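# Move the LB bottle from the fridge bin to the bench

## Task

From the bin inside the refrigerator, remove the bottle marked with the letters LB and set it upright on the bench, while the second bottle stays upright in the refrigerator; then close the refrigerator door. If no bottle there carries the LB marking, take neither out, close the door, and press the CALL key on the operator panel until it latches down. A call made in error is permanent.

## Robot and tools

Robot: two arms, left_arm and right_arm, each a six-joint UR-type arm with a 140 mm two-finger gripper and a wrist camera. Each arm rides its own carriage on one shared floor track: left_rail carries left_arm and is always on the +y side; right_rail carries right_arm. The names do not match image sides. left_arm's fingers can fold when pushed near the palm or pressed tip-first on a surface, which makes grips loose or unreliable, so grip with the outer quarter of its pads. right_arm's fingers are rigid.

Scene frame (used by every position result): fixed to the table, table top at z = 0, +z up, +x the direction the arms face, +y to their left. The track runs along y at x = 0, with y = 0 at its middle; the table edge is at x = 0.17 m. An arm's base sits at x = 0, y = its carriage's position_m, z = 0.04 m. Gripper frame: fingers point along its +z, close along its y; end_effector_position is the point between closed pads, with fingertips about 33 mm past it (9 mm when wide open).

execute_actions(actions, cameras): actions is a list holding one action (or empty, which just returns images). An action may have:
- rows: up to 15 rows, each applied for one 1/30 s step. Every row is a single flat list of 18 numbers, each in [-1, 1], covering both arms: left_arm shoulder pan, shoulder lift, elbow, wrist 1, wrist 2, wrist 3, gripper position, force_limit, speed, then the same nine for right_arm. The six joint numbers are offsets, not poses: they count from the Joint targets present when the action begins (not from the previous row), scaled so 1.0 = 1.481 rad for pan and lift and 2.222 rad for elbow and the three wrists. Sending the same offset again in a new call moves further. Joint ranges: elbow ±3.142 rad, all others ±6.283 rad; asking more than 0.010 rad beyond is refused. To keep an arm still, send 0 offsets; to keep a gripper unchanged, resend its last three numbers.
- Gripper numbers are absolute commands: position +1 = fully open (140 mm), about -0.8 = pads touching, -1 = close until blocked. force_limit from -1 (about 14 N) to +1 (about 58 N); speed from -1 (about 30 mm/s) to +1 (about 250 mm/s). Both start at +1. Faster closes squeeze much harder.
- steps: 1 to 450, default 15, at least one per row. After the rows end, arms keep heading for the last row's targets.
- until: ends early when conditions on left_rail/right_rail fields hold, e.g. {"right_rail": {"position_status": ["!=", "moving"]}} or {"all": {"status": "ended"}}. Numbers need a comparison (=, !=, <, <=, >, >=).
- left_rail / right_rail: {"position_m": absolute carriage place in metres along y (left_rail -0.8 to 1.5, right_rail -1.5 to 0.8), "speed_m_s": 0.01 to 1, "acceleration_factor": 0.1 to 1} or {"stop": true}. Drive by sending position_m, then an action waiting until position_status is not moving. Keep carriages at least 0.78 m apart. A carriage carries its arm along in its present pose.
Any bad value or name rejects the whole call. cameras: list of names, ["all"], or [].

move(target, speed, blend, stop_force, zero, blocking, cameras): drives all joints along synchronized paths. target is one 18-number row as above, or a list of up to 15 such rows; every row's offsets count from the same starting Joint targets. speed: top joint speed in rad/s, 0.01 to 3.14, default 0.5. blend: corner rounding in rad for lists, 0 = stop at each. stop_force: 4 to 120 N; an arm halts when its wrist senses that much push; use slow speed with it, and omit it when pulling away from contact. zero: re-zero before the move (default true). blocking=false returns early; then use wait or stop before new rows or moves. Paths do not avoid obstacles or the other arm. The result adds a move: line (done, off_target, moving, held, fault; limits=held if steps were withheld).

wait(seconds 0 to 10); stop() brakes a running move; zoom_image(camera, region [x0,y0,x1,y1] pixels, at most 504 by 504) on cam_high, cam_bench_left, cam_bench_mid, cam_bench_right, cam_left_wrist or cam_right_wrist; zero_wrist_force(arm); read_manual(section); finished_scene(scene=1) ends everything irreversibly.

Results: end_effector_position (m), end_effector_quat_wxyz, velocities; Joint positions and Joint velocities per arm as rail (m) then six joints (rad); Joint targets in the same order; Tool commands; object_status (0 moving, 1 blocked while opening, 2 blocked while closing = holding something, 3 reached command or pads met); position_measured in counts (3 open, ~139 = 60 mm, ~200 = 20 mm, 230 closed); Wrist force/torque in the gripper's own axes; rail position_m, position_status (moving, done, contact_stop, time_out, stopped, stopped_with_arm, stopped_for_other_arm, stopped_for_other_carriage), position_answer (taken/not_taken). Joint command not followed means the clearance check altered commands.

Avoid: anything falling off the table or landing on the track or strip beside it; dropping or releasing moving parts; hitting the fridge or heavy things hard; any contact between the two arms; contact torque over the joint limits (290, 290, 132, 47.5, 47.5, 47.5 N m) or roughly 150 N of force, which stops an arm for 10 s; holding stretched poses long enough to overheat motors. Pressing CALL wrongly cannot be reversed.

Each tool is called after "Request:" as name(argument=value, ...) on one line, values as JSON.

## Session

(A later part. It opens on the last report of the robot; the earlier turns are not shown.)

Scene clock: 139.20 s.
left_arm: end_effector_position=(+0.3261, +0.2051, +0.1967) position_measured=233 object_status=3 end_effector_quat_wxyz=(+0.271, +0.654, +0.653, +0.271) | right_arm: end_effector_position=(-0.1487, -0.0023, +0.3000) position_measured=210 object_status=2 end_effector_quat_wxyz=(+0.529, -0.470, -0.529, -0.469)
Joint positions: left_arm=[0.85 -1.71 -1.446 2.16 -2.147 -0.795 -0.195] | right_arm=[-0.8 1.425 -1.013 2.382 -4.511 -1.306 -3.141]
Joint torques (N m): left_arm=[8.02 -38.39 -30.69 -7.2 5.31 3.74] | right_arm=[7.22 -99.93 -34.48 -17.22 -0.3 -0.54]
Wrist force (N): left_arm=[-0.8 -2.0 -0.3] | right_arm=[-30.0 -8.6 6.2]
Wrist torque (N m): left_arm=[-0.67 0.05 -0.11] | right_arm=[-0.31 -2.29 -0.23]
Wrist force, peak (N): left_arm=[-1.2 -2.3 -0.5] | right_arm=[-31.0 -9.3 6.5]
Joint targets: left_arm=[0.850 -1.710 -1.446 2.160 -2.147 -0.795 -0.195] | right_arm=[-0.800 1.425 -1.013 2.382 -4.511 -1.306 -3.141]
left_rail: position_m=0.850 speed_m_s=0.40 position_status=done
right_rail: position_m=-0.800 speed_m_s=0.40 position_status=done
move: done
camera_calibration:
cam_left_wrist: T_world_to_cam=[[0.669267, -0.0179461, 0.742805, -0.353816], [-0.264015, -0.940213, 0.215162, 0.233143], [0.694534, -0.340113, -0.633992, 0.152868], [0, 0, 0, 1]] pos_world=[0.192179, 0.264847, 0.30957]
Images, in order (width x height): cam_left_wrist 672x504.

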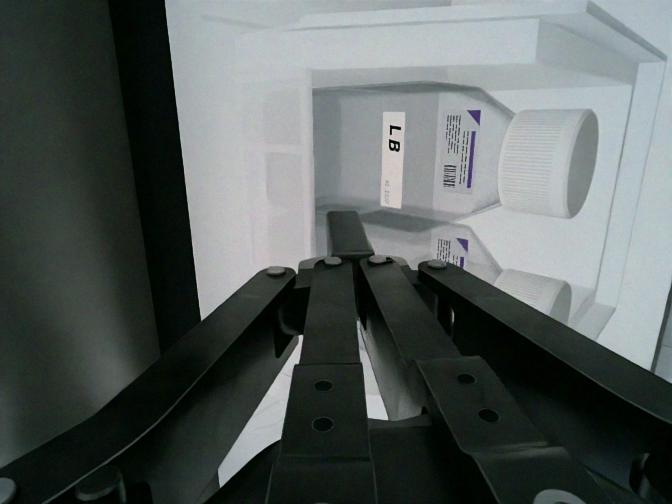

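Request:
move(target=[0.0044,0.0043,0.0017,-0.0074,0.0004,0.0037,-1,-1,0,0,0,0,0,0,0,-0.98,0,-1], speed=0.05, stop_force=8)

Request:
move(target=[[-0.0569,-0.0115,-0.0007,0.0447,-0.0065,-0.0519,-1,-1,0,0,0,0,0,0,0,-0.98,0,-1],[-0.1136,-0.0175,-0.0052,0.0874,-0.0159,-0.1020,-1,-1,0,0,0,0,0,0,0,-0.98,0,-1]], speed=0.05, blend=0.02, stop_force=35, cameras=["cam_left_wrist"])

Scene clock: 141.60 s.
left_arm: end_effector_position=(+0.3303, +0.2055, +0.1926) position_measured=233 object_status=3 end_effector_quat_wxyz=(+0.271, +0.653, +0.653, +0.271) | right_arm: end_effector_position=(-0.1487, -0.0023, +0.3000) position_measured=210 object_status=2 end_effector_quat_wxyz=(+0.529, -0.470, -0.529, -0.469)
Joint positions: left_arm=[0.85 -1.704 -1.439 2.164 -2.163 -0.794 -0.187] | right_arm=[-0.8 1.425 -1.013 2.382 -4.511 -1.306 -3.141]
Joint torques (N m): left_arm=[7.92 -38.03 -30.93 -6.95 5.38 3.99] | right_arm=[6.29 -98.89 -34.62 -17.37 -0.33 -0.33]
Wrist force (N): left_arm=[-0.7 -2.1 -0.8] | right_arm=[-30.6 -8.3 6.4]
Wrist torque (N m): left_arm=[-0.69 0.07 -0.13] | right_arm=[-0.25 -2.19 -0.22]
Wrist force, peak (N): left_arm=[-1.0 -2.2 -0.7] | right_arm=[-30.6 -9.2 7.1]
Joint targets: left_arm=[0.850 -1.704 -1.439 2.164 -2.163 -0.794 -0.187] | right_arm=[-0.800 1.425 -1.013 2.382 -4.511 -1.306 -3.141]
left_rail: position_m=0.850 speed_m_s=0.40 position_status=done
right_rail: position_m=-0.800 speed_m_s=0.40 position_status=done
move: done

Scene clock: 147.10 s.
left_arm: end_effector_position=(+0.2228, +0.2052, +0.1924) position_measured=233 object_status=3 end_effector_quat_wxyz=(+0.271, +0.653, +0.653, +0.271) | right_arm: end_effector_position=(-0.1487, -0.0023, +0.3000) position_measured=210 object_status=2 end_effector_quat_wxyz=(+0.529, -0.470, -0.529, -0.469)
Joint positions: left_arm=[0.85 -1.872 -1.465 2.153 -1.969 -0.829 -0.414] | right_arm=[-0.8 1.425 -1.013 2.382 -4.511 -1.306 -3.141]
Joint torques (N m): left_arm=[-12.56 -63.99 -56.31 -0.71 -1.29 -4.04] | right_arm=[7.21 -99.33 -33.06 -17.21 -0.08 -0.31]
Wrist force (N): left_arm=[-1.4 0.2 1.3] | right_arm=[-30.8 -9.0 6.6]
Wrist torque (N m): left_arm=[-0.78 0.19 0.11] | right_arm=[-0.31 -2.16 -0.23]
Wrist force, peak (N): left_arm=[-1.1 3.2 0.4] | right_arm=[-31.1 -9.7 6.8]
Joint targets: left_arm=[0.850 -1.872 -1.465 2.153 -1.969 -0.829 -0.414] | right_arm=[-0.800 1.425 -1.013 2.382 -4.511 -1.306 -3.141]
left_rail: position_m=0.850 speed_m_s=0.40 position_status=done
right_rail: position_m=-0.800 speed_m_s=0.40 position_status=done
move: done
camera_calibration:
cam_left_wrist: T_world_to_cam=[[0.669254, -0.0175681, 0.742826, -0.281597], [-0.263779, -0.940222, 0.215417, 0.206744], [0.694636, -0.34011, -0.633881, 0.22201], [0, 0, 0, 1]] pos_world=[0.088779, 0.264946, 0.30537]
Images, in order (width x height): cam_left_wrist 672x504.

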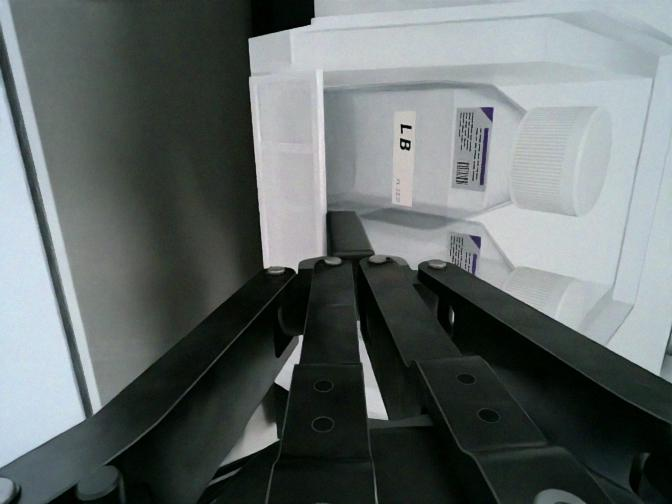

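Request:
move(target=[[-0.0331,-0.0306,-0.0205,0.0592,-0.0069,-0.0283,-1,-1,0,0,0,0,0,0,0,-0.98,0,-1],[-0.0331,-0.0306,-0.0205,0.0592,-0.0069,0.6786,-1,-1,0,0,0,0,0,0,0,-0.98,0,-1]], speed=[0.12,0.8], cameras=["cam_left_wrist"])

Scene clock: 151.80 s.
left_arm: end_effector_position=(+0.1904, +0.2048, +0.2315) position_measured=233 object_status=3 end_effector_quat_wxyz=(+0.000, +0.924, +0.000, +0.382) | right_arm: end_effector_position=(-0.1487, -0.0023, +0.3000) position_measured=210 object_status=2 end_effector_quat_wxyz=(+0.529, -0.470, -0.529, -0.469)
Joint positions: left_arm=[0.85 -1.921 -1.511 2.107 -1.838 -0.845 1.094] | right_arm=[-0.8 1.425 -1.013 2.382 -4.511 -1.306 -3.141]
Joint torques (N m): left_arm=[-13.94 -64.57 -57.05 -0.11 -0.45 3.93] | right_arm=[5.19 -101.7 -33.01 -17.05 -0.39 -0.34]
Wrist force (N): left_arm=[-0.1 0.4 -0.4] | right_arm=[-31.0 -8.3 6.4]
Wrist torque (N m): left_arm=[0.04 -0.08 0.07] | right_arm=[-0.29 -2.17 -0.22]
Wrist force, peak (N): left_arm=[-1.3 -2.1 -1.1] | right_arm=[-31.0 -8.9 6.8]
Joint targets: left_arm=[0.850 -1.921 -1.511 2.107 -1.838 -0.845 1.094] | right_arm=[-0.800 1.425 -1.013 2.382 -4.511 -1.306 -3.141]
left_rail: position_m=0.850 speed_m_s=0.40 position_status=done
right_rail: position_m=-0.800 speed_m_s=0.40 position_status=done
move: done
camera_calibration:
cam_left_wrist: T_world_to_cam=[[-0.0485604, -0.998493, 0.0255706, 0.214651], [-0.904708, 0.033122, -0.424743, 0.260221], [0.423256, -0.0437597, -0.904953, 0.32284], [0, 0, 0, 1]] pos_world=[0.109204, 0.219836, 0.397193]
Images, in order (width x height): cam_left_wrist 672x504.

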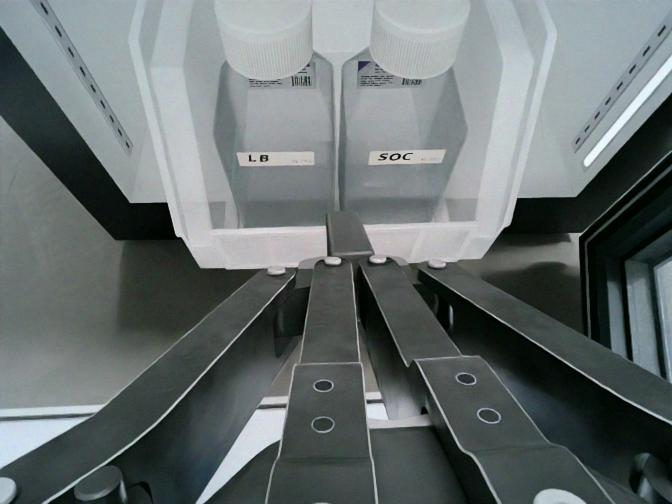

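Request:
move(target=[-0.1369,0.2094,-0.0340,0.4534,0.1315,-0.4924,-0.08,-1,0,0,0,0,0,0,0,-0.98,0,-1], speed=0.6, cameras=["cam_left_wrist"])

Request:
zoom_image(camera="cam_left_wrist", region=[200, 50, 500, 330])

Scene clock: 155.27 s.
left_arm: end_effector_position=(+0.1699, +0.2419, +0.2500) position_measured=139 object_status=3 end_effector_quat_wxyz=(+0.000, +0.707, -0.001, +0.707) | right_arm: end_effector_position=(-0.1487, -0.0023, +0.3000) position_measured=210 object_status=2 end_effector_quat_wxyz=(+0.529, -0.470, -0.529, -0.469)
Joint positions: left_arm=[0.85 -2.124 -1.201 2.032 -0.83 -0.552 0] | right_arm=[-0.8 1.425 -1.013 2.382 -4.511 -1.306 -3.141]
Joint torques (N m): left_arm=[-12.64 -51.84 -43.52 4.72 2.76 -3.97] | right_arm=[5.4 -99.13 -33.13 -16.89 -0.49 -0.48]
Wrist force (N): left_arm=[0.3 0.8 0.4] | right_arm=[-30.8 -9.0 6.4]
Wrist torque (N m): left_arm=[-0.03 -0.21 0.42] | right_arm=[-0.46 -2.23 -0.22]
Wrist force, peak (N): left_arm=[1.6 0.6 -1.0] | right_arm=[-31.0 -9.2 6.5]
Joint targets: left_arm=[0.850 -2.124 -1.200 2.032 -0.830 -0.552 0.000] | right_arm=[-0.800 1.425 -1.013 2.382 -4.511 -1.306 -3.141]
left_rail: position_m=0.850 speed_m_s=0.40 position_status=done
right_rail: position_m=-0.800 speed_m_s=0.40 position_status=done
move: done
camera_calibration:
cam_left_wrist: T_world_to_cam=[[-0.0524059, -0.998471, -0.0175615, 0.261638], [-0.338643, 0.0343123, -0.940289, 0.280769], [0.939454, -0.0433296, -0.339924, 0.120753], [0, 0, 0, 1]] pos_world=[-0.00464982, 0.256837, 0.309645]
Images, in order (width x height): cam_left_wrist 672x504.

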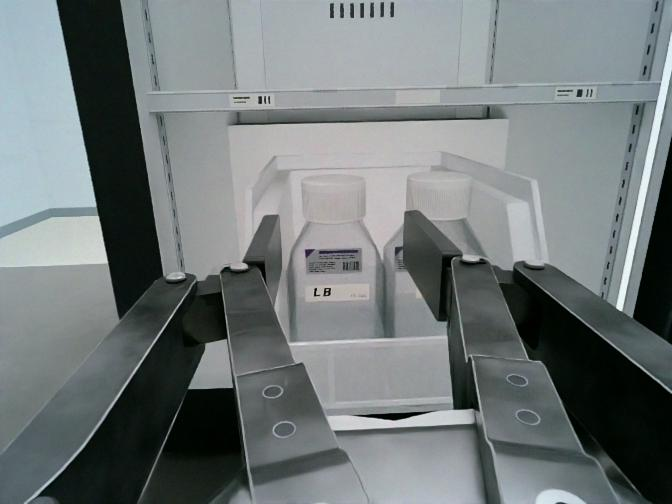

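Scaled by 1.680 from the camera's 672x504 image, which has a finer 960x720 frame.

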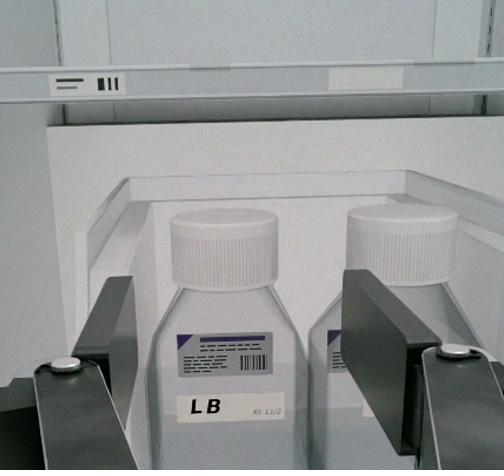

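Request:
move(target=[0.1153,-0.0146,0.0171,-0.0081,0.0766,0,-0.08,-1,0,0,0,0,0,0,0,-0.98,0,-1], speed=0.08, stop_force=8, cameras=["cam_left_wrist"])

Request:
zoom_image(camera="cam_left_wrist", region=[200, 50, 500, 330])

Scene clock: 159.53 s.
left_arm: end_effector_position=(+0.2828, +0.2397, +0.2481) position_measured=139 object_status=3 end_effector_quat_wxyz=(+0.000, +0.707, +0.000, +0.707) | right_arm: end_effector_position=(-0.1487, -0.0023, +0.3000) position_measured=210 object_status=2 end_effector_quat_wxyz=(+0.529, -0.470, -0.529, -0.469)
Joint positions: left_arm=[0.85 -1.953 -1.222 2.07 -0.848 -0.382 0] | right_arm=[-0.8 1.425 -1.013 2.382 -4.511 -1.306 -3.141]
Joint torques (N m): left_arm=[9.2 -75.91 -21.16 -1.52 2.91 -4.1] | right_arm=[4.49 -97.95 -32.01 -16.91 -0.32 -0.6]
Wrist force (N): left_arm=[0.1 0.8 1.0] | right_arm=[-30.4 -8.9 6.4]
Wrist torque (N m): left_arm=[0.00 -0.13 0.41] | right_arm=[-0.43 -2.28 -0.23]
Wrist force, peak (N): left_arm=[0.5 1.2 1.3] | right_arm=[-30.9 -9.1 6.5]
Joint targets: left_arm=[0.850 -1.953 -1.222 2.070 -0.848 -0.382 0.000] | right_arm=[-0.800 1.425 -1.013 2.382 -4.511 -1.306 -3.141]
left_rail: position_m=0.850 speed_m_s=0.40 position_status=done
right_rail: position_m=-0.800 speed_m_s=0.40 position_status=done
move: done
camera_calibration:
cam_left_wrist: T_world_to_cam=[[-0.0519435, -0.99852, -0.0161066, 0.264839], [-0.339223, 0.0328113, -0.940134, 0.317779], [0.939271, -0.0433701, -0.340425, 0.0141663], [0, 0, 0, 1]] pos_world=[0.108249, 0.254635, 0.307843]
Images, in order (width x height): cam_left_wrist 672x504.

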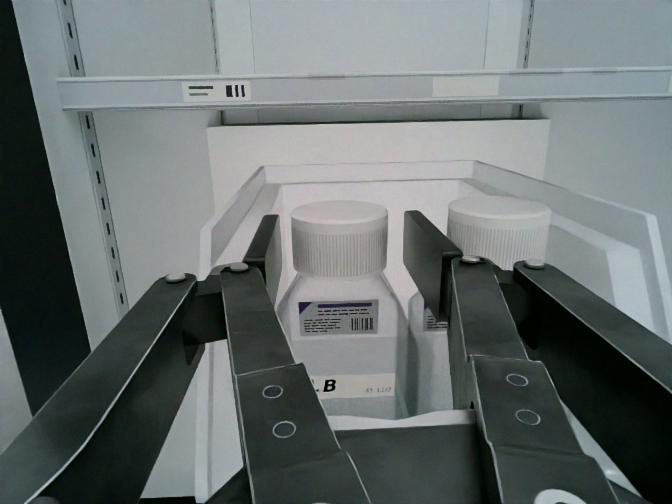

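Scaled by 1.680 from the camera's 672x504 image, which has a finer 960x720 frame.

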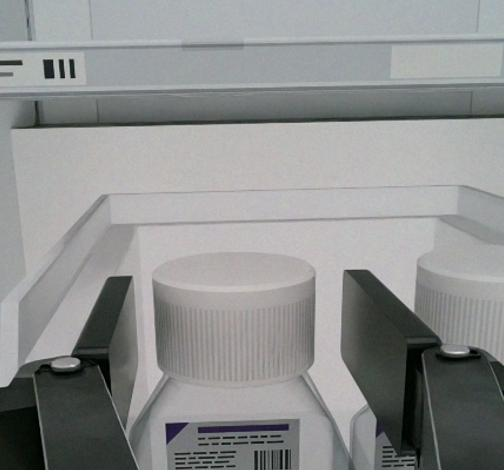

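Request:
move(target=[0.0040,-0.0005,0.0006,-0.0003,0.0027,0,-0.08,-1,0,0,0,0,0,0,0,-0.98,0,-1], speed=0.05)

Request:
execute_actions(actions=[{"rows":[[0,0,0,0,0,0,-1,0,-1,0,0,0,0,0,0,-0.98,0,-1]],"steps":45}], cameras=["cam_left_wrist"])

Scene clock: 160.70 s.
left_arm: end_effector_position=(+0.2865, +0.2399, +0.2480) position_measured=139 object_status=3 end_effector_quat_wxyz=(+0.000, +0.707, +0.000, +0.707) | right_arm: end_effector_position=(-0.1487, -0.0023, +0.3000) position_measured=210 object_status=2 end_effector_quat_wxyz=(+0.529, -0.470, -0.529, -0.469)
Joint positions: left_arm=[0.85 -1.948 -1.223 2.071 -0.849 -0.376 0] | right_arm=[-0.8 1.425 -1.013 2.382 -4.511 -1.306 -3.141]
Joint torques (N m): left_arm=[7.72 -75.12 -20.68 -1.38 2.64 -4.41] | right_arm=[3.58 -99.32 -32.11 -16.71 -0.51 -0.42]
Wrist force (N): left_arm=[0.3 0.9 0.7] | right_arm=[-30.6 -8.7 6.2]
Wrist torque (N m): left_arm=[0.00 -0.18 0.40] | right_arm=[-0.39 -2.26 -0.22]
Wrist force, peak (N): left_arm=[0.1 1.0 1.3] | right_arm=[-30.9 -8.8 6.9]
Joint targets: left_arm=[0.850 -1.947 -1.223 2.071 -0.849 -0.376 0.000] | right_arm=[-0.800 1.425 -1.013 2.382 -4.511 -1.306 -3.141]
left_rail: position_m=0.850 speed_m_s=0.40 position_status=done
right_rail: position_m=-0.800 speed_m_s=0.40 position_status=done
move: done

Scene clock: 162.40 s.
left_arm: end_effector_position=(+0.2867, +0.2399, +0.2480) position_measured=162 object_status=2 end_effector_quat_wxyz=(+0.000, +0.707, +0.000, +0.707) | right_arm: end_effector_position=(-0.1487, -0.0023, +0.3000) position_measured=210 object_status=2 end_effector_quat_wxyz=(+0.529, -0.470, -0.529, -0.469)
Joint positions: left_arm=[0.85 -1.947 -1.223 2.071 -0.849 -0.376 0] | right_arm=[-0.8 1.425 -1.013 2.382 -4.511 -1.306 -3.141]
Joint torques (N m): left_arm=[9.05 -72.48 -25.45 -1.63 3.22 -4.37] | right_arm=[3.51 -98.71 -30.24 -16.8 -0.43 -0.63]
Wrist force (N): left_arm=[2.2 -1.1 -0.5] | right_arm=[-31.0 -8.4 6.2]
Wrist torque (N m): left_arm=[0.07 -0.04 0.51] | right_arm=[-0.46 -2.27 -0.22]
Wrist force, peak (N): left_arm=[3.0 -1.2 -0.5] | right_arm=[-31.0 -8.9 6.8]
Joint targets: left_arm=[0.850 -1.947 -1.223 2.071 -0.849 -0.376 0.000] | right_arm=[-0.800 1.425 -1.013 2.382 -4.511 -1.306 -3.141]
left_rail: position_m=0.850 speed_m_s=0.40 position_status=done
right_rail: position_m=-0.800 speed_m_s=0.40 position_status=done
camera_calibration:
cam_left_wrist: T_world_to_cam=[[-0.0520382, -0.998516, -0.016075, 0.265341], [-0.33922, 0.0328138, -0.940135, 0.319091], [0.939267, -0.0434699, -0.340424, 0.0105413], [0, 0, 0, 1]] pos_world=[0.112149, 0.254935, 0.307843]
Images, in order (width x height): cam_left_wrist 672x504.

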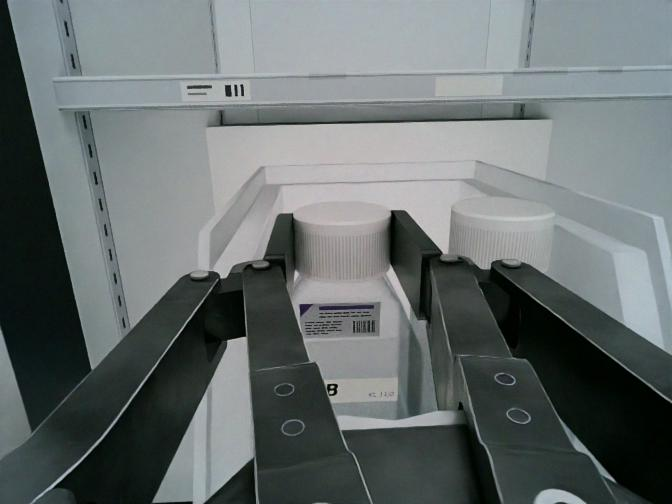

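Request:
move(target=[-0.0003,-0.0244,-0.0065,0.0232,-0.0003,0,-1,0,-1,0,0,0,0,0,0,-0.98,0,-1], speed=0.05, cameras=["cam_left_wrist"])

Scene clock: 164.83 s.
left_arm: end_effector_position=(+0.2864, +0.2399, +0.2749) position_measured=162 object_status=2 end_effector_quat_wxyz=(+0.000, +0.707, +0.000, +0.707) | right_arm: end_effector_position=(-0.1487, -0.0023, +0.3000) position_measured=210 object_status=2 end_effector_quat_wxyz=(+0.529, -0.470, -0.529, -0.469)
Joint positions: left_arm=[0.85 -1.948 -1.259 2.057 -0.798 -0.377 0] | right_arm=[-0.8 1.425 -1.013 2.382 -4.511 -1.306 -3.141]
Joint torques (N m): left_arm=[-15.33 -78.73 -46.73 5.1 -2.62 -4.39] | right_arm=[2.46 -99.13 -32.24 -17.11 -0.62 -0.41]
Wrist force (N): left_arm=[-3.6 0.9 0.4] | right_arm=[-30.0 -8.3 6.6]
Wrist torque (N m): left_arm=[0.03 -0.34 0.42] | right_arm=[-0.30 -2.30 -0.22]
Wrist force, peak (N): left_arm=[-3.9 0.5 0.8] | right_arm=[-31.2 -8.5 6.4]
Joint targets: left_arm=[0.850 -1.948 -1.259 2.056 -0.797 -0.377 0.000] | right_arm=[-0.800 1.425 -1.013 2.382 -4.511 -1.306 -3.141]
left_rail: position_m=0.850 speed_m_s=0.40 position_status=done
right_rail: position_m=-0.800 speed_m_s=0.40 position_status=done
move: done
camera_calibration:
cam_left_wrist: T_world_to_cam=[[-0.0517801, -0.998515, -0.0169139, 0.265906], [-0.338904, 0.0335011, -0.940224, 0.343915], [0.939395, -0.0429527, -0.340135, 0.0196664], [0, 0, 0, 1]] pos_world=[0.111848, 0.254835, 0.334544]
Images, in order (width x height): cam_left_wrist 672x504.

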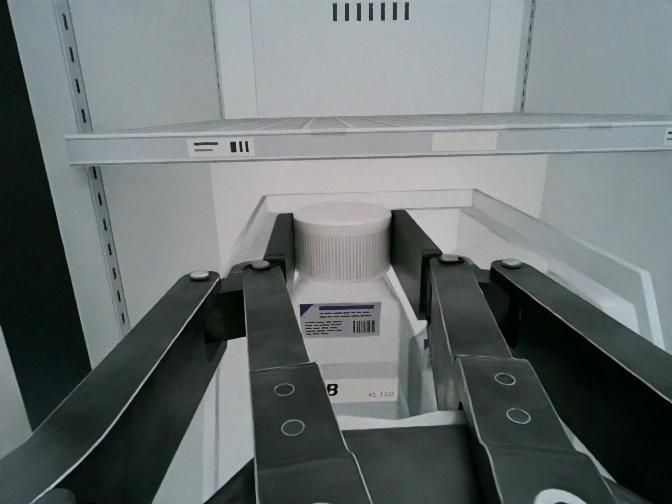

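Request:
move(target=[[-0.0261,-0.0356,-0.0151,0.0388,-0.0174,0,-1,0,-1,0,0,0,0,0,0,-0.98,0,-1],[-0.0334,-0.0823,-0.0390,0.0938,-0.0222,0,-1,0,-1,0,0,0,0,0,0,-0.98,0,-1],[-0.1366,-0.0585,-0.0590,0.0980,-0.0910,0,-1,0,-1,0,0,0,0,0,0,-0.98,0,-1]], speed=[0.1,0.1,0.12], blend=0.01, stop_force=15, cameras=["cam_left_wrist","cam_high"])

Scene clock: 169.70 s.
left_arm: end_effector_position=(+0.1497, +0.2400, +0.3850) position_measured=162 object_status=2 end_effector_quat_wxyz=(+0.000, +0.707, +0.000, +0.707) | right_arm: end_effector_position=(-0.1487, -0.0023, +0.3000) position_measured=210 object_status=2 end_effector_quat_wxyz=(+0.529, -0.470, -0.529, -0.469)
Joint positions: left_arm=[0.85 -2.15 -1.346 1.925 -0.58 -0.579 0] | right_arm=[-0.8 1.425 -1.013 2.382 -4.511 -1.306 -3.141]
Joint torques (N m): left_arm=[-11.33 -45.27 -52.43 5.81 -2.71 -3.31] | right_arm=[1.32 -97.78 -30.72 -16.8 -0.91 -0.29]
Wrist force (N): left_arm=[-3.1 0.6 0.6] | right_arm=[-30.1 -8.5 6.6]
Wrist torque (N m): left_arm=[-0.06 -0.47 0.43] | right_arm=[-0.33 -2.28 -0.23]
Wrist force, peak (N): left_arm=[-4.5 0.8 1.4] | right_arm=[-30.7 -8.9 6.2]
Joint targets: left_arm=[0.850 -2.150 -1.346 1.925 -0.580 -0.579 0.000] | right_arm=[-0.800 1.425 -1.013 2.382 -4.511 -1.306 -3.141]
left_rail: position_m=0.850 speed_m_s=0.40 position_status=done
right_rail: position_m=-0.800 speed_m_s=0.40 position_status=done
move: done
camera_calibration:
cam_left_wrist: T_world_to_cam=[[-0.0519071, -0.998508, -0.0169801, 0.260815], [-0.338895, 0.0336063, -0.940224, 0.401076], [0.939391, -0.0430498, -0.340134, 0.185559], [0, 0, 0, 1]] pos_world=[-0.0248514, 0.254935, 0.444644]
Images, in order (width x height): cam_high 672x504, cam_left_wrist 672x504.

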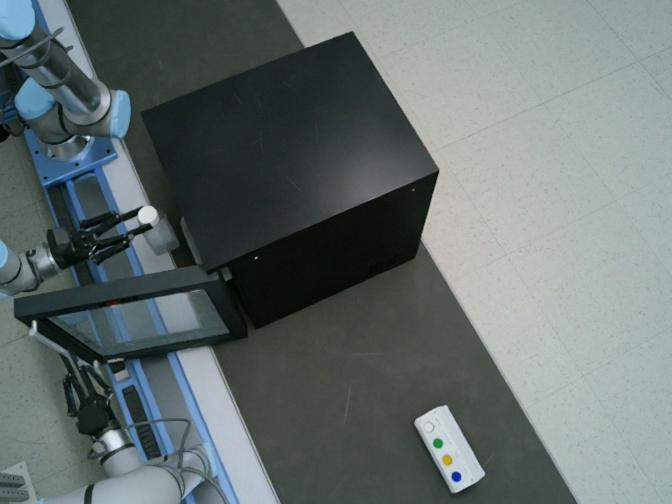

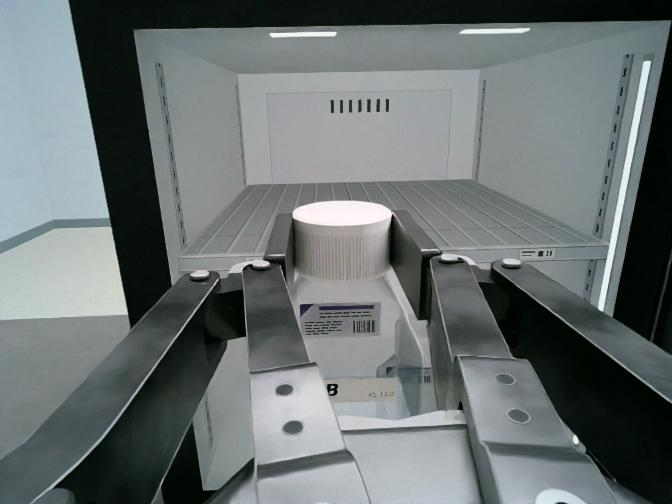

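Request:
execute_actions(actions=[{"left_rail":{"position_m":1.35,"speed_m_s":0.3,"acceleration_factor":0.3},"steps":150,"until":{"left_rail":{"position_status":["!=","moving"]}}}])

Request:
move(target=[0.2171,0.1290,0.0761,-0.1617,0.1446,0,-1,0,-1,0,0,0,0,0,0,-0.98,0,-1], speed=0.25)

Request:
move(target=[0,0.0477,0.0052,-0.0370,0,0,-1,0,-1,0,0,0,0,0,0,-0.98,0,-1], speed=0.035, stop_force=6, cameras=["cam_left_wrist","cam_bench_left"])

Scene clock: 174.33 s.
left_arm: end_effector_position=(+0.1497, +0.7400, +0.3850) position_measured=162 object_status=2 end_effector_quat_wxyz=(+0.000, +0.707, +0.000, +0.707) | right_arm: end_effector_position=(-0.1487, -0.0023, +0.3000) position_measured=210 object_status=2 end_effector_quat_wxyz=(+0.529, -0.470, -0.529, -0.469)
Joint positions: left_arm=[1.35 -2.15 -1.346 1.925 -0.58 -0.579 0] | right_arm=[-0.8 1.425 -1.013 2.382 -4.511 -1.306 -3.141]
Joint torques (N m): left_arm=[-7.98 -70.15 -31.66 4.48 -0.73 -2.68] | right_arm=[0.63 -99.64 -29.13 -16.89 -0.7 -0.06]
Wrist force (N): left_arm=[-3.1 0.5 0.9] | right_arm=[-30.0 -8.7 6.4]
Wrist torque (N m): left_arm=[-0.08 -0.48 0.43] | right_arm=[-0.37 -2.27 -0.23]
Wrist force, peak (N): left_arm=[-3.6 -0.1 1.0] | right_arm=[-30.6 -8.7 6.4]
Joint targets: left_arm=[1.350 -2.150 -1.346 1.925 -0.580 -0.579 0.000] | right_arm=[-0.800 1.425 -1.013 2.382 -4.511 -1.306 -3.141]
Tool commands: left_gripper/position=-1.0 left_gripper/force_limit=+0.0 left_gripper/speed=-1.0 right_gripper/position=-0.98 right_gripper/force_limit=+0.0 right_gripper/speed=-1.0
left_rail: position_m=1.350 speed_m_s=0.30 position_status=done
right_rail: position_m=-0.800 speed_m_s=0.40 position_status=done

Scene clock: 176.30 s.
left_arm: end_effector_position=(+0.3598, +0.7402, +0.1999) position_measured=162 object_status=2 end_effector_quat_wxyz=(+0.000, +0.707, +0.000, +0.707) | right_arm: end_effector_position=(-0.1487, -0.0023, +0.3000) position_measured=210 object_status=2 end_effector_quat_wxyz=(+0.529, -0.470, -0.529, -0.469)
Joint positions: left_arm=[1.35 -1.829 -1.155 2.094 -0.939 -0.258 0] | right_arm=[-0.8 1.425 -1.013 2.382 -4.511 -1.306 -3.141]
Joint torques (N m): left_arm=[10.72 -53.28 -18.48 -1.29 3.13 -3.05] | right_arm=[0.67 -99.9 -29.84 -16.67 -0.69 -0.17]
Wrist force (N): left_arm=[-3.5 0.9 1.1] | right_arm=[-30.1 -8.9 6.2]
Wrist torque (N m): left_arm=[0.06 -0.31 0.36] | right_arm=[-0.42 -2.26 -0.22]
Wrist force, peak (N): left_arm=[-4.7 0.3 3.2] | right_arm=[-30.7 -9.0 6.4]
Joint targets: left_arm=[1.350 -1.829 -1.155 2.094 -0.939 -0.258 0.000] | right_arm=[-0.800 1.425 -1.013 2.382 -4.511 -1.306 -3.141]
left_rail: position_m=1.350 speed_m_s=0.30 position_status=done
right_rail: position_m=-0.800 speed_m_s=0.40 position_status=done
move: done

Scene clock: 179.57 s.
left_arm: end_effector_position=(+0.3599, +0.7400, +0.1648) position_measured=162 object_status=2 end_effector_quat_wxyz=(+0.000, +0.707, +0.000, +0.707) | right_arm: end_effector_position=(-0.1487, -0.0023, +0.3000) position_measured=210 object_status=2 end_effector_quat_wxyz=(+0.529, -0.470, -0.529, -0.469)
Joint positions: left_arm=[1.35 -1.829 -1.1 2.103 -1.003 -0.258 0] | right_arm=[-0.8 1.425 -1.013 2.382 -4.511 -1.306 -3.141]
Joint torques (N m): left_arm=[6.04 -82.47 -38.27 4.19 2.82 -2.29] | right_arm=[0.73 -99.95 -29.67 -16.41 -0.99 -0.03]
Wrist force (N): left_arm=[-2.0 -2.0 1.6] | right_arm=[-30.2 -8.9 6.5]
Wrist torque (N m): left_arm=[-0.59 -0.64 0.40] | right_arm=[-0.42 -2.23 -0.22]
Wrist force, peak (N): left_arm=[32.1 -7.3 -5.3] | right_arm=[-30.7 -8.9 6.6]
Joint targets: left_arm=[1.350 -1.829 -1.100 2.103 -1.003 -0.258 0.000] | right_arm=[-0.800 1.425 -1.013 2.382 -4.511 -1.306 -3.141]
left_rail: position_m=1.350 speed_m_s=0.30 position_status=done
right_rail: position_m=-0.800 speed_m_s=0.40 position_status=done
move: contact (left_arm); left_arm: the wrist 1 is farthest, 0.019 rad from its target
camera_calibration:
cam_left_wrist: T_world_to_cam=[[-0.0516487, -0.998507, -0.0178079, 0.767277], [-0.338758, 0.0342915, -0.940248, 0.247939], [0.939455, -0.0425301, -0.340024, -0.0657057], [0, 0, 0, 1]] pos_world=[0.185348, 0.754835, 0.224446]
Images, in order (width x height): cam_bench_left 672x504, cam_left_wrist 672x504.

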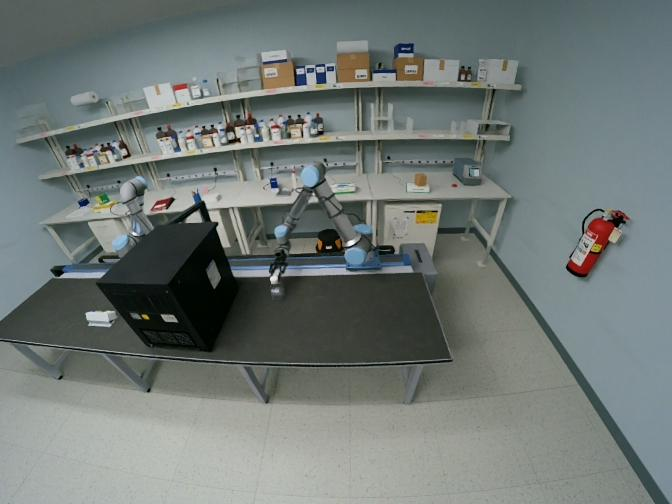

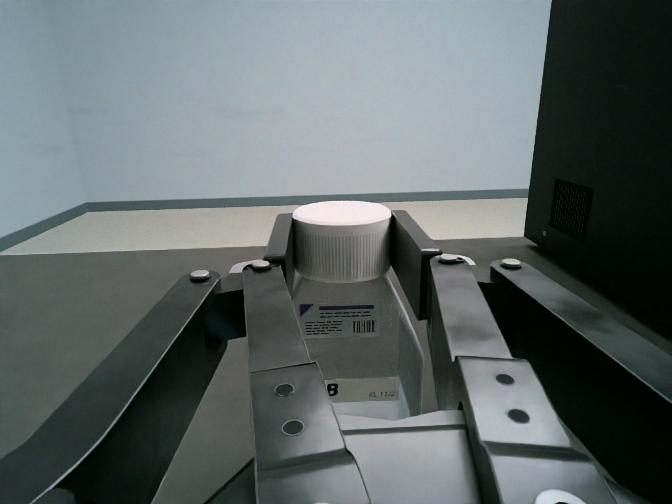

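Request:
move(target=[0,0.0011,0.0001,-0.0008,0,0,-1,0,-1,0,0,0,0,0,0,-0.98,0,-1], speed=0.01, stop_force=8)

Request:
execute_actions(actions=[{"rows":[[0,0,0,0,0,0,0,0,-1,0,0,0,0,0,0,-0.98,0,-1]],"steps":45}], cameras=["cam_left_wrist"])

Scene clock: 180.67 s.
left_arm: end_effector_position=(+0.3599, +0.7400, +0.1646) position_measured=162 object_status=2 end_effector_quat_wxyz=(+0.000, +0.707, +0.000, +0.707) | right_arm: end_effector_position=(-0.1487, -0.0023, +0.3000) position_measured=210 object_status=2 end_effector_quat_wxyz=(+0.529, -0.470, -0.529, -0.469)
Joint positions: left_arm=[1.35 -1.829 -1.099 2.103 -1.003 -0.258 0] | right_arm=[-0.8 1.425 -1.013 2.382 -4.511 -1.306 -3.141]
Joint torques (N m): left_arm=[5.18 -74.6 -31 2.95 2.2 -2.48] | right_arm=[0.62 -98.63 -29.32 -16.65 -0.7 -0.15]
Wrist force (N): left_arm=[9.5 -4.8 0.0] | right_arm=[-29.8 -8.5 6.0]
Wrist torque (N m): left_arm=[-0.57 -0.06 0.42] | right_arm=[-0.33 -2.33 -0.23]
Wrist force, peak (N): left_arm=[10.2 -5.1 -0.1] | right_arm=[-30.6 -9.2 6.3]
Joint targets: left_arm=[1.350 -1.829 -1.099 2.103 -1.003 -0.258 0.000] | right_arm=[-0.800 1.425 -1.013 2.382 -4.511 -1.306 -3.141]
left_rail: position_m=1.350 speed_m_s=0.30 position_status=done
right_rail: position_m=-0.800 speed_m_s=0.40 position_status=done
move: contact (left_arm)

Scene clock: 182.37 s.
left_arm: end_effector_position=(+0.3599, +0.7400, +0.1646) position_measured=129 object_status=3 end_effector_quat_wxyz=(+0.000, +0.707, +0.000, +0.707) | right_arm: end_effector_position=(-0.1487, -0.0023, +0.3000) position_measured=210 object_status=2 end_effector_quat_wxyz=(+0.529, -0.470, -0.529, -0.469)
Joint positions: left_arm=[1.35 -1.829 -1.099 2.103 -1.003 -0.258 0] | right_arm=[-0.8 1.425 -1.013 2.382 -4.511 -1.306 -3.141]
Joint torques (N m): left_arm=[2.92 -80.44 -31.37 3.09 2.46 -2.59] | right_arm=[0.68 -99.69 -29.35 -16.58 -0.78 0]
Wrist force (N): left_arm=[0.9 -1.9 2.8] | right_arm=[-29.8 -8.9 6.6]
Wrist torque (N m): left_arm=[-0.58 -0.32 0.40] | right_arm=[-0.41 -2.32 -0.22]
Wrist force, peak (N): left_arm=[9.8 -4.4 -0.4] | right_arm=[-30.3 -9.1 6.9]
Joint targets: left_arm=[1.350 -1.829 -1.099 2.103 -1.003 -0.258 0.000] | right_arm=[-0.800 1.425 -1.013 2.382 -4.511 -1.306 -3.141]
left_rail: position_m=1.350 speed_m_s=0.30 position_status=done
right_rail: position_m=-0.800 speed_m_s=0.40 position_status=done
camera_calibration:
cam_left_wrist: T_world_to_cam=[[-0.0516487, -0.998507, -0.0178079, 0.767275], [-0.338758, 0.0342915, -0.940248, 0.247845], [0.939455, -0.0425301, -0.340024, -0.0657397], [0, 0, 0, 1]] pos_world=[0.185348, 0.754835, 0.224346]
Images, in order (width x height): cam_left_wrist 672x504.

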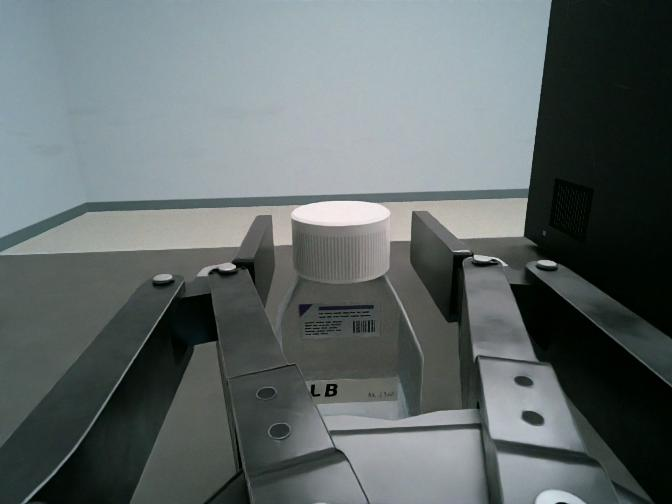

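Request:
move(target=[[-0.0656,0,-0.0006,0.0004,-0.0438,0,0,0,-1,0,0,0,0,0,0,-0.98,0,-1],[-0.2165,0.0565,-0.0237,-0.0144,-0.1444,0,0,0,-1,0,0,0,0,0,0,-0.98,0,-1]], speed=[0.1,0.3], blend=0.02, cameras=["cam_left_wrist"])

Request:
execute_actions(actions=[{"left_rail":{"position_m":0.815,"speed_m_s":0.3,"acceleration_factor":0.5},"rows":[[0,0,0,0,0,0,-1,-1,0,0,0,0,0,0,0,-0.98,0,-1]],"steps":150,"until":{"left_rail":{"position_status":["!=","moving"]}}}], cameras=["cam_left_wrist","cam_high"])

Scene clock: 185.70 s.
left_arm: end_effector_position=(+0.1505, +0.7402, +0.1301) position_measured=129 object_status=3 end_effector_quat_wxyz=(+0.000, +0.707, +0.000, +0.707) | right_arm: end_effector_position=(-0.1487, -0.0023, +0.3000) position_measured=210 object_status=2 end_effector_quat_wxyz=(+0.529, -0.470, -0.529, -0.469)
Joint positions: left_arm=[1.35 -2.149 -1.016 2.051 -1.035 -0.578 0] | right_arm=[-0.8 1.425 -1.013 2.382 -4.511 -1.306 -3.141]
Joint torques (N m): left_arm=[-14.94 -55.73 -35.7 -0.98 -2.44 -2.93] | right_arm=[-2.23 -97.96 -28.3 -16.6 -0.92 0.03]
Wrist force (N): left_arm=[1.3 -1.5 2.2] | right_arm=[-30.1 -9.0 6.4]
Wrist torque (N m): left_arm=[-0.53 -0.49 0.43] | right_arm=[-0.43 -2.28 -0.23]
Wrist force, peak (N): left_arm=[1.2 -2.5 3.5] | right_arm=[-30.8 -8.8 6.2]
Joint targets: left_arm=[1.350 -2.149 -1.016 2.051 -1.035 -0.579 0.000] | right_arm=[-0.800 1.425 -1.013 2.382 -4.511 -1.306 -3.141]
left_rail: position_m=1.350 speed_m_s=0.30 position_status=done
right_rail: position_m=-0.800 speed_m_s=0.40 position_status=done
move: done
camera_calibration:
cam_left_wrist: T_world_to_cam=[[-0.0514601, -0.998532, -0.0169153, 0.755899], [-0.338888, 0.0333926, -0.940234, 0.145134], [0.939418, -0.0426521, -0.340109, 0.119367], [0, 0, 0, 1]] pos_world=[-0.0240527, 0.755034, 0.189844]
Images, in order (width x height): cam_left_wrist 672x504.

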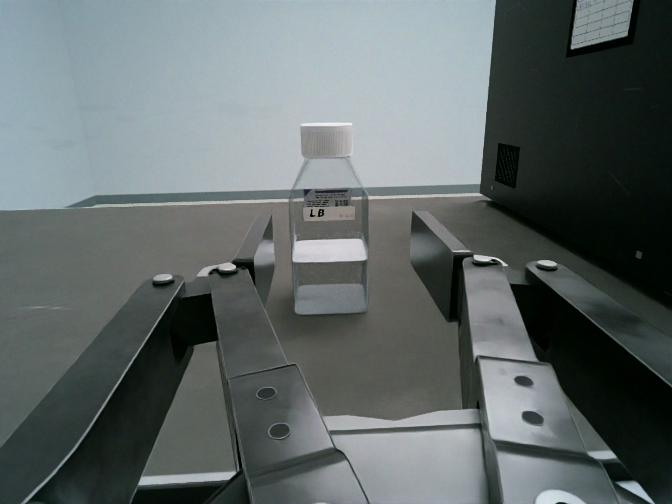

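Scene clock: 188.90 s.
left_arm: end_effector_position=(+0.1504, +0.2052, +0.1301) position_measured=233 object_status=3 end_effector_quat_wxyz=(+0.000, +0.707, +0.000, +0.707) | right_arm: end_effector_position=(-0.1487, -0.0023, +0.3000) position_measured=210 object_status=2 end_effector_quat_wxyz=(+0.529, -0.470, -0.529, -0.469)
Joint positions: left_arm=[0.815 -2.149 -1.016 2.051 -1.035 -0.579 0] | right_arm=[-0.8 1.425 -1.013 2.382 -4.511 -1.306 -3.141]
Joint torques (N m): left_arm=[-8.88 -60.13 -25.77 -0.13 -0.06 -2.27] | right_arm=[-1.49 -100.1 -28.08 -16.4 -0.82 -0.01]
Wrist force (N): left_arm=[1.0 -1.7 2.5] | right_arm=[-29.9 -8.6 6.5]
Wrist torque (N m): left_arm=[-0.56 -0.44 0.43] | right_arm=[-0.35 -2.33 -0.22]
Wrist force, peak (N): left_arm=[1.4 -2.2 2.7] | right_arm=[-30.5 -9.3 6.4]
Joint targets: left_arm=[0.815 -2.149 -1.016 2.051 -1.035 -0.579 0.000] | right_arm=[-0.800 1.425 -1.013 2.382 -4.511 -1.306 -3.141]
left_rail: position_m=0.815 speed_m_s=0.30 position_status=done
right_rail: position_m=-0.800 speed_m_s=0.40 position_status=done
camera_calibration:
cam_left_wrist: T_world_to_cam=[[-0.0514601, -0.998532, -0.0169153, 0.221679], [-0.338888, 0.0333926, -0.940234, 0.162965], [0.939418, -0.0426521, -0.340109, 0.0966421], [0, 0, 0, 1]] pos_world=[-0.0241527, 0.220034, 0.189844]
Images, in order (width x height): cam_high 672x504, cam_left_wrist 672x504.

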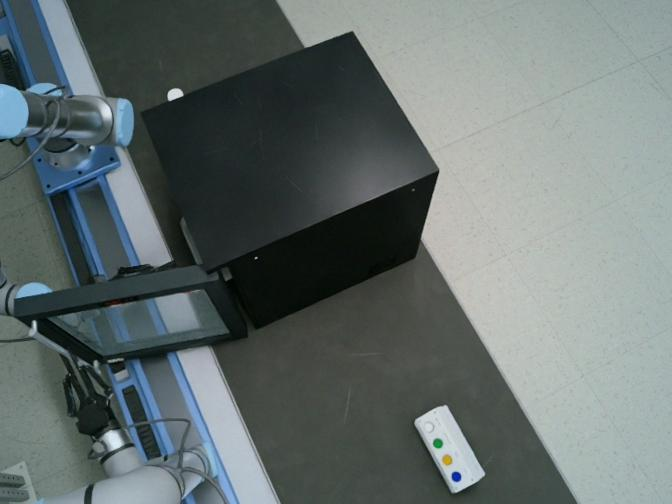

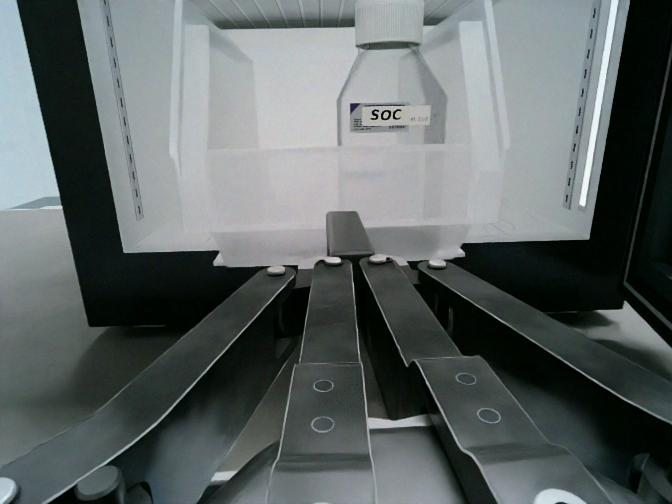

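Request:
move(target=[[0.0720,-0.0115,0.0165,-0.0088,0.0483,0,-1,-1,0,0,0,0,0,0,0,-0.98,0,-1],[0.1526,-0.0178,0.0253,-0.0135,0.1021,0,-1,-1,0,0,0,0,0,0,0,-0.98,0,-1]], speed=0.07, blend=0.02, stop_force=20, cameras=["cam_left_wrist"])

Scene clock: 193.63 s.
left_arm: end_effector_position=(+0.3018, +0.2047, +0.1299) position_measured=233 object_status=3 end_effector_quat_wxyz=(+0.000, +0.707, +0.000, +0.707) | right_arm: end_effector_position=(-0.1487, -0.0023, +0.3000) position_measured=210 object_status=2 end_effector_quat_wxyz=(+0.529, -0.470, -0.529, -0.469)
Joint positions: left_arm=[0.815 -1.923 -1.042 2.107 -1.065 -0.352 0] | right_arm=[-0.8 1.425 -1.013 2.382 -4.511 -1.306 -3.141]
Joint torques (N m): left_arm=[12.66 -84.15 -10.72 -0.14 2.44 -2.73] | right_arm=[-1.09 -97.48 -27.89 -16.42 -0.77 0.04]
Wrist force (N): left_arm=[-5.9 -2.1 -7.5] | right_arm=[-28.7 -6.6 5.5]
Wrist torque (N m): left_arm=[-0.59 -0.75 0.45] | right_arm=[-0.48 -2.32 -0.22]
Wrist force, peak (N): left_arm=[-8.4 -2.3 -9.5] | right_arm=[-31.0 -8.1 6.5]
Joint targets: left_arm=[0.815 -1.923 -1.042 2.107 -1.065 -0.352 0.000] | right_arm=[-0.800 1.425 -1.013 2.382 -4.511 -1.306 -3.141]
left_rail: position_m=0.815 speed_m_s=0.30 position_status=done
right_rail: position_m=-0.800 speed_m_s=0.40 position_status=done
move: done
camera_calibration:
cam_left_wrist: T_world_to_cam=[[-0.0523496, -0.998489, -0.016724, 0.229137], [-0.338974, 0.0335197, -0.940199, 0.214075], [0.939338, -0.04355, -0.340216, -0.0454456], [0, 0, 0, 1]] pos_world=[0.12725, 0.219636, 0.189644]
Images, in order (width x height): cam_left_wrist 672x504.

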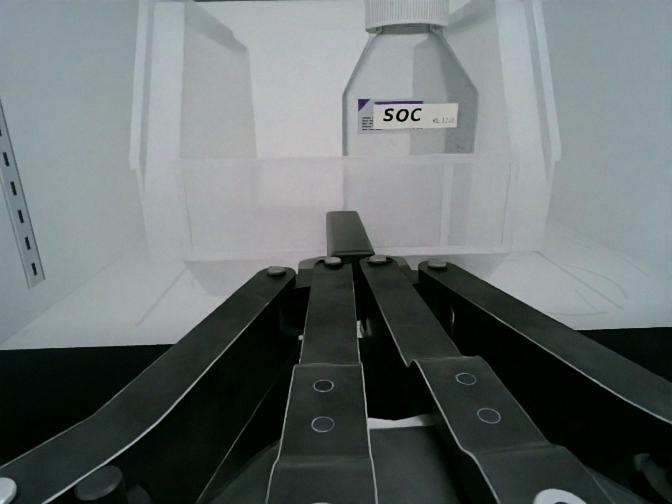

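Request:
move(target=[[-0.0806,0.0063,-0.0088,0.0047,-0.0538,0,-1,-1,0,0,0,0,0,0,0,-0.98,0,-1],[-0.1526,0.0178,-0.0253,0.0135,-0.1021,0,-1,-1,0,0,0,0,0,0,0,-0.98,0,-1]], speed=0.2, blend=0.02, cameras=["cam_left_wrist"])

Request:
execute_actions(actions=[{"left_rail":{"position_m":1.3,"speed_m_s":0.4},"steps":150,"until":{"left_rail":{"position_status":["!=","moving"]}}}], cameras=["cam_right_wrist"])

Scene clock: 196.20 s.
left_arm: end_effector_position=(+0.1505, +0.2052, +0.1301) position_measured=233 object_status=3 end_effector_quat_wxyz=(+0.000, +0.707, +0.000, +0.707) | right_arm: end_effector_position=(-0.1487, -0.0023, +0.3000) position_measured=210 object_status=2 end_effector_quat_wxyz=(+0.529, -0.470, -0.529, -0.469)
Joint positions: left_arm=[0.815 -2.149 -1.016 2.051 -1.035 -0.578 0] | right_arm=[-0.8 1.425 -1.013 2.382 -4.511 -1.306 -3.141]
Joint torques (N m): left_arm=[-9.06 -58.58 -34.88 4.9 -2.23 -2.34] | right_arm=[-1.77 -98.69 -27.49 -16.3 -1.03 -0.02]
Wrist force (N): left_arm=[1.2 -2.2 2.4] | right_arm=[-30.1 -8.7 6.1]
Wrist torque (N m): left_arm=[-0.69 -0.49 0.43] | right_arm=[-0.52 -2.18 -0.22]
Wrist force, peak (N): left_arm=[-6.3 -2.2 -7.8] | right_arm=[-30.2 -8.8 6.1]
Joint targets: left_arm=[0.815 -2.149 -1.016 2.051 -1.035 -0.579 0.000] | right_arm=[-0.800 1.425 -1.013 2.382 -4.511 -1.306 -3.141]
left_rail: position_m=0.815 speed_m_s=0.30 position_status=done
right_rail: position_m=-0.800 speed_m_s=0.40 position_status=done
move: done
camera_calibration:
cam_left_wrist: T_world_to_cam=[[-0.0514601, -0.998532, -0.0169153, 0.221684], [-0.338888, 0.0333926, -0.940234, 0.162999], [0.939418, -0.0426521, -0.340109, 0.0965482], [0, 0, 0, 1]] pos_world=[-0.0240527, 0.220034, 0.189844]
Images, in order (width x height): cam_left_wrist 672x504.

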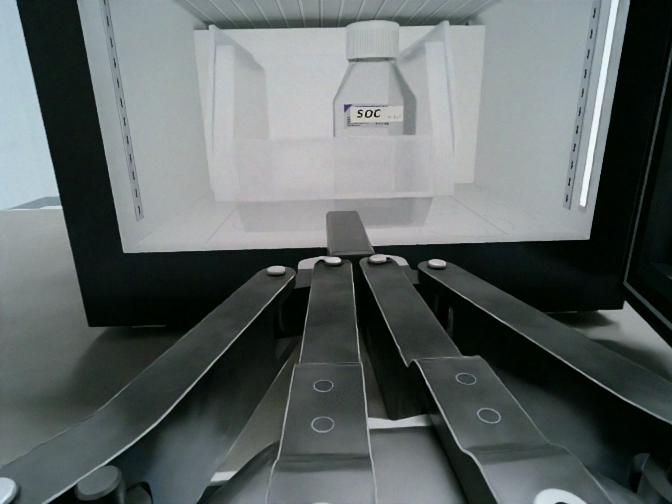

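Scene clock: 199.20 s.
left_arm: end_effector_position=(+0.1504, +0.6902, +0.1301) position_measured=233 object_status=3 end_effector_quat_wxyz=(+0.000, +0.707, +0.000, +0.707) | right_arm: end_effector_position=(-0.1487, -0.0023, +0.3000) position_measured=210 object_status=2 end_effector_quat_wxyz=(+0.529, -0.470, -0.529, -0.469)
Joint positions: left_arm=[1.3 -2.149 -1.016 2.051 -1.035 -0.579 0] | right_arm=[-0.8 1.425 -1.013 2.382 -4.511 -1.306 -3.141]
Joint torques (N m): left_arm=[-7.01 -61.08 -25.77 3.64 -0.31 -2.17] | right_arm=[-2.51 -99.14 -27.46 -16.64 -0.63 0.19]
Wrist force (N): left_arm=[1.3 -2.4 2.6] | right_arm=[-29.4 -8.4 6.3]
Wrist torque (N m): left_arm=[-0.72 -0.51 0.43] | right_arm=[-0.45 -2.33 -0.22]
Wrist force, peak (N): left_arm=[1.4 -3.0 2.8] | right_arm=[-30.2 -8.7 6.0]
Joint targets: left_arm=[1.300 -2.149 -1.016 2.051 -1.035 -0.579 0.000] | right_arm=[-0.800 1.425 -1.013 2.382 -4.511 -1.306 -3.141]
Tool commands: left_gripper/position=-1.0 left_gripper/force_limit=-1.0 left_gripper/speed=+0.0 right_gripper/position=-0.98 right_gripper/force_limit=+0.0 right_gripper/speed=-1.0
left_rail: position_m=1.300 speed_m_s=0.40 position_status=done
right_rail: position_m=-0.800 speed_m_s=0.40 position_status=done
camera_calibration:
cam_right_wrist: T_world_to_cam=[[0.987812, 0.150671, -0.0390507, 0.180039], [0.0144269, -0.33844, -0.940877, 0.290924], [-0.154979, 0.928847, -0.336489, 0.264573], [0, 0, 0, 1]] pos_world=[-0.141038, -0.174414, 0.36978]
Images, in order (width x height): cam_right_wrist 672x504.

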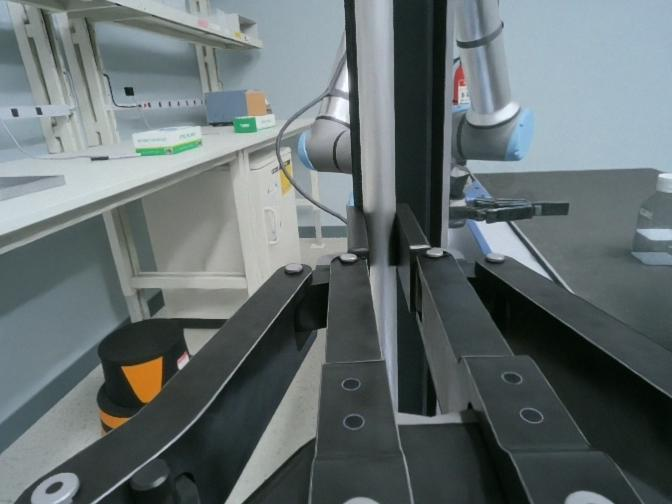

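Request:
move(target=[[0,0,0,0,0,0,-1,-1,0,0.0591,0.0245,-0.0559,0.0397,-0.1027,0,-0.98,0,-1],[0,0,0,0,0,0,-1,-1,0,0.0938,0.0513,-0.1082,0.0742,-0.1799,0,-0.98,0,-1],[0,0,0,0,0,0,-1,-1,0,0.1145,0.0820,-0.1626,0.1081,-0.2477,0,-0.98,0,-1],[0,0,0,0,0,0,-1,-1,0,0.1254,0.1155,-0.2186,0.1418,-0.3090,0,-0.98,0,-1],[0,0,0,0,0,0,-1,-1,0,0.1278,0.1516,-0.2761,0.1752,-0.3645,0,-0.98,0,-1],[0,0,0,0,0,0,-1,-1,0,0.1240,0.1893,-0.3347,0.2086,-0.4161,0,-0.98,0,-1],[0,0,0,0,0,0,-1,-1,0,0.1151,0.2291,-0.3948,0.2423,-0.4641,0,-0.98,0,-1],[0,0,0,0,0,0,-1,-1,0,0.1025,0.2708,-0.4567,0.2764,-0.5097,0,-0.98,0,-1],[0,0,0,0,0,0,-1,-1,0,0.0864,0.3149,-0.5209,0.3112,-0.5530,0,-0.98,0,-1],[0,0,0,0,0,0,-1,-1,0,0.0677,0.3614,-0.5879,0.3472,-0.5945,0,-0.98,0,-1]], speed=0.22, blend=0.03, stop_force=70, cameras=["cam_right_wrist","cam_high"])

Scene clock: 208.60 s.
left_arm: end_effector_position=(+0.1504, +0.6902, +0.1301) position_measured=233 object_status=3 end_effector_quat_wxyz=(+0.000, +0.707, +0.000, +0.707) | right_arm: end_effector_position=(+0.1766, +0.3773, +0.2997) position_measured=210 object_status=2 end_effector_quat_wxyz=(-0.164, +0.688, +0.164, +0.688)
Joint positions: left_arm=[1.3 -2.149 -1.016 2.051 -1.035 -0.579 0] | right_arm=[-0.8 1.525 -0.477 1.076 -3.739 -2.627 -3.141]
Joint torques (N m): left_arm=[5.83 -68.81 -14.31 -0.55 2.57 -2.34] | right_arm=[-13.82 -99.18 -43.43 4.83 -0.73 0.17]
Wrist force (N): left_arm=[1.3 -2.1 2.4] | right_arm=[11.8 8.3 1.2]
Wrist torque (N m): left_arm=[-0.67 -0.50 0.43] | right_arm=[-0.28 -1.47 -0.18]
Wrist force, peak (N): left_arm=[1.4 -2.7 2.8] | right_arm=[-10.9 -80.8 26.2]
Joint targets: left_arm=[1.300 -2.149 -1.016 2.051 -1.035 -0.579 0.000] | right_arm=[-0.800 1.525 -0.477 1.076 -3.739 -2.627 -3.141]
left_rail: position_m=1.300 speed_m_s=0.40 position_status=done
right_rail: position_m=-0.800 speed_m_s=0.40 position_status=done
move: done
camera_calibration:
cam_right_wrist: T_world_to_cam=[[0.480337, -0.876262, -0.0379749, 0.278247], [-0.312547, -0.130552, -0.940888, 0.393627], [0.819506, 0.463812, -0.336582, -0.0343032], [0, 0, 0, 1]] pos_world=[0.017486, 0.311116, 0.369379]
Images, in order (width x height): cam_high 672x504, cam_right_wrist 672x504.

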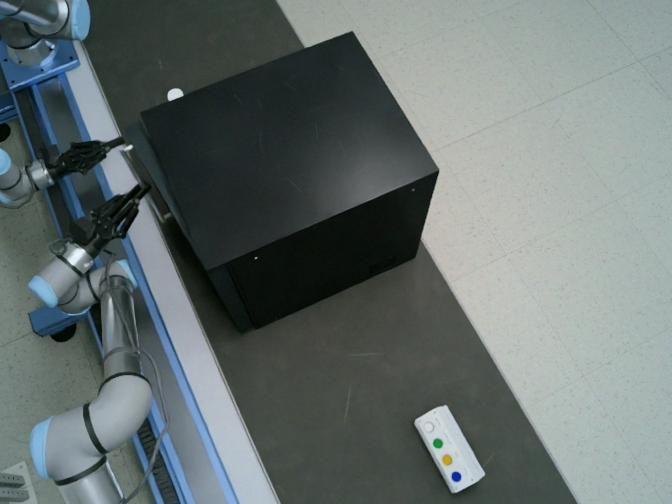

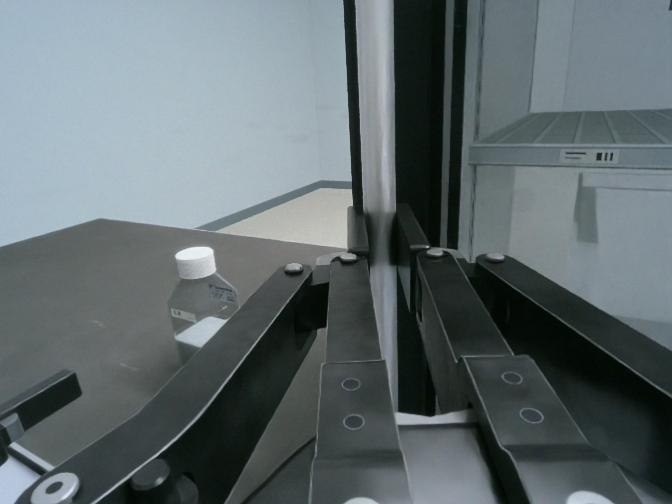

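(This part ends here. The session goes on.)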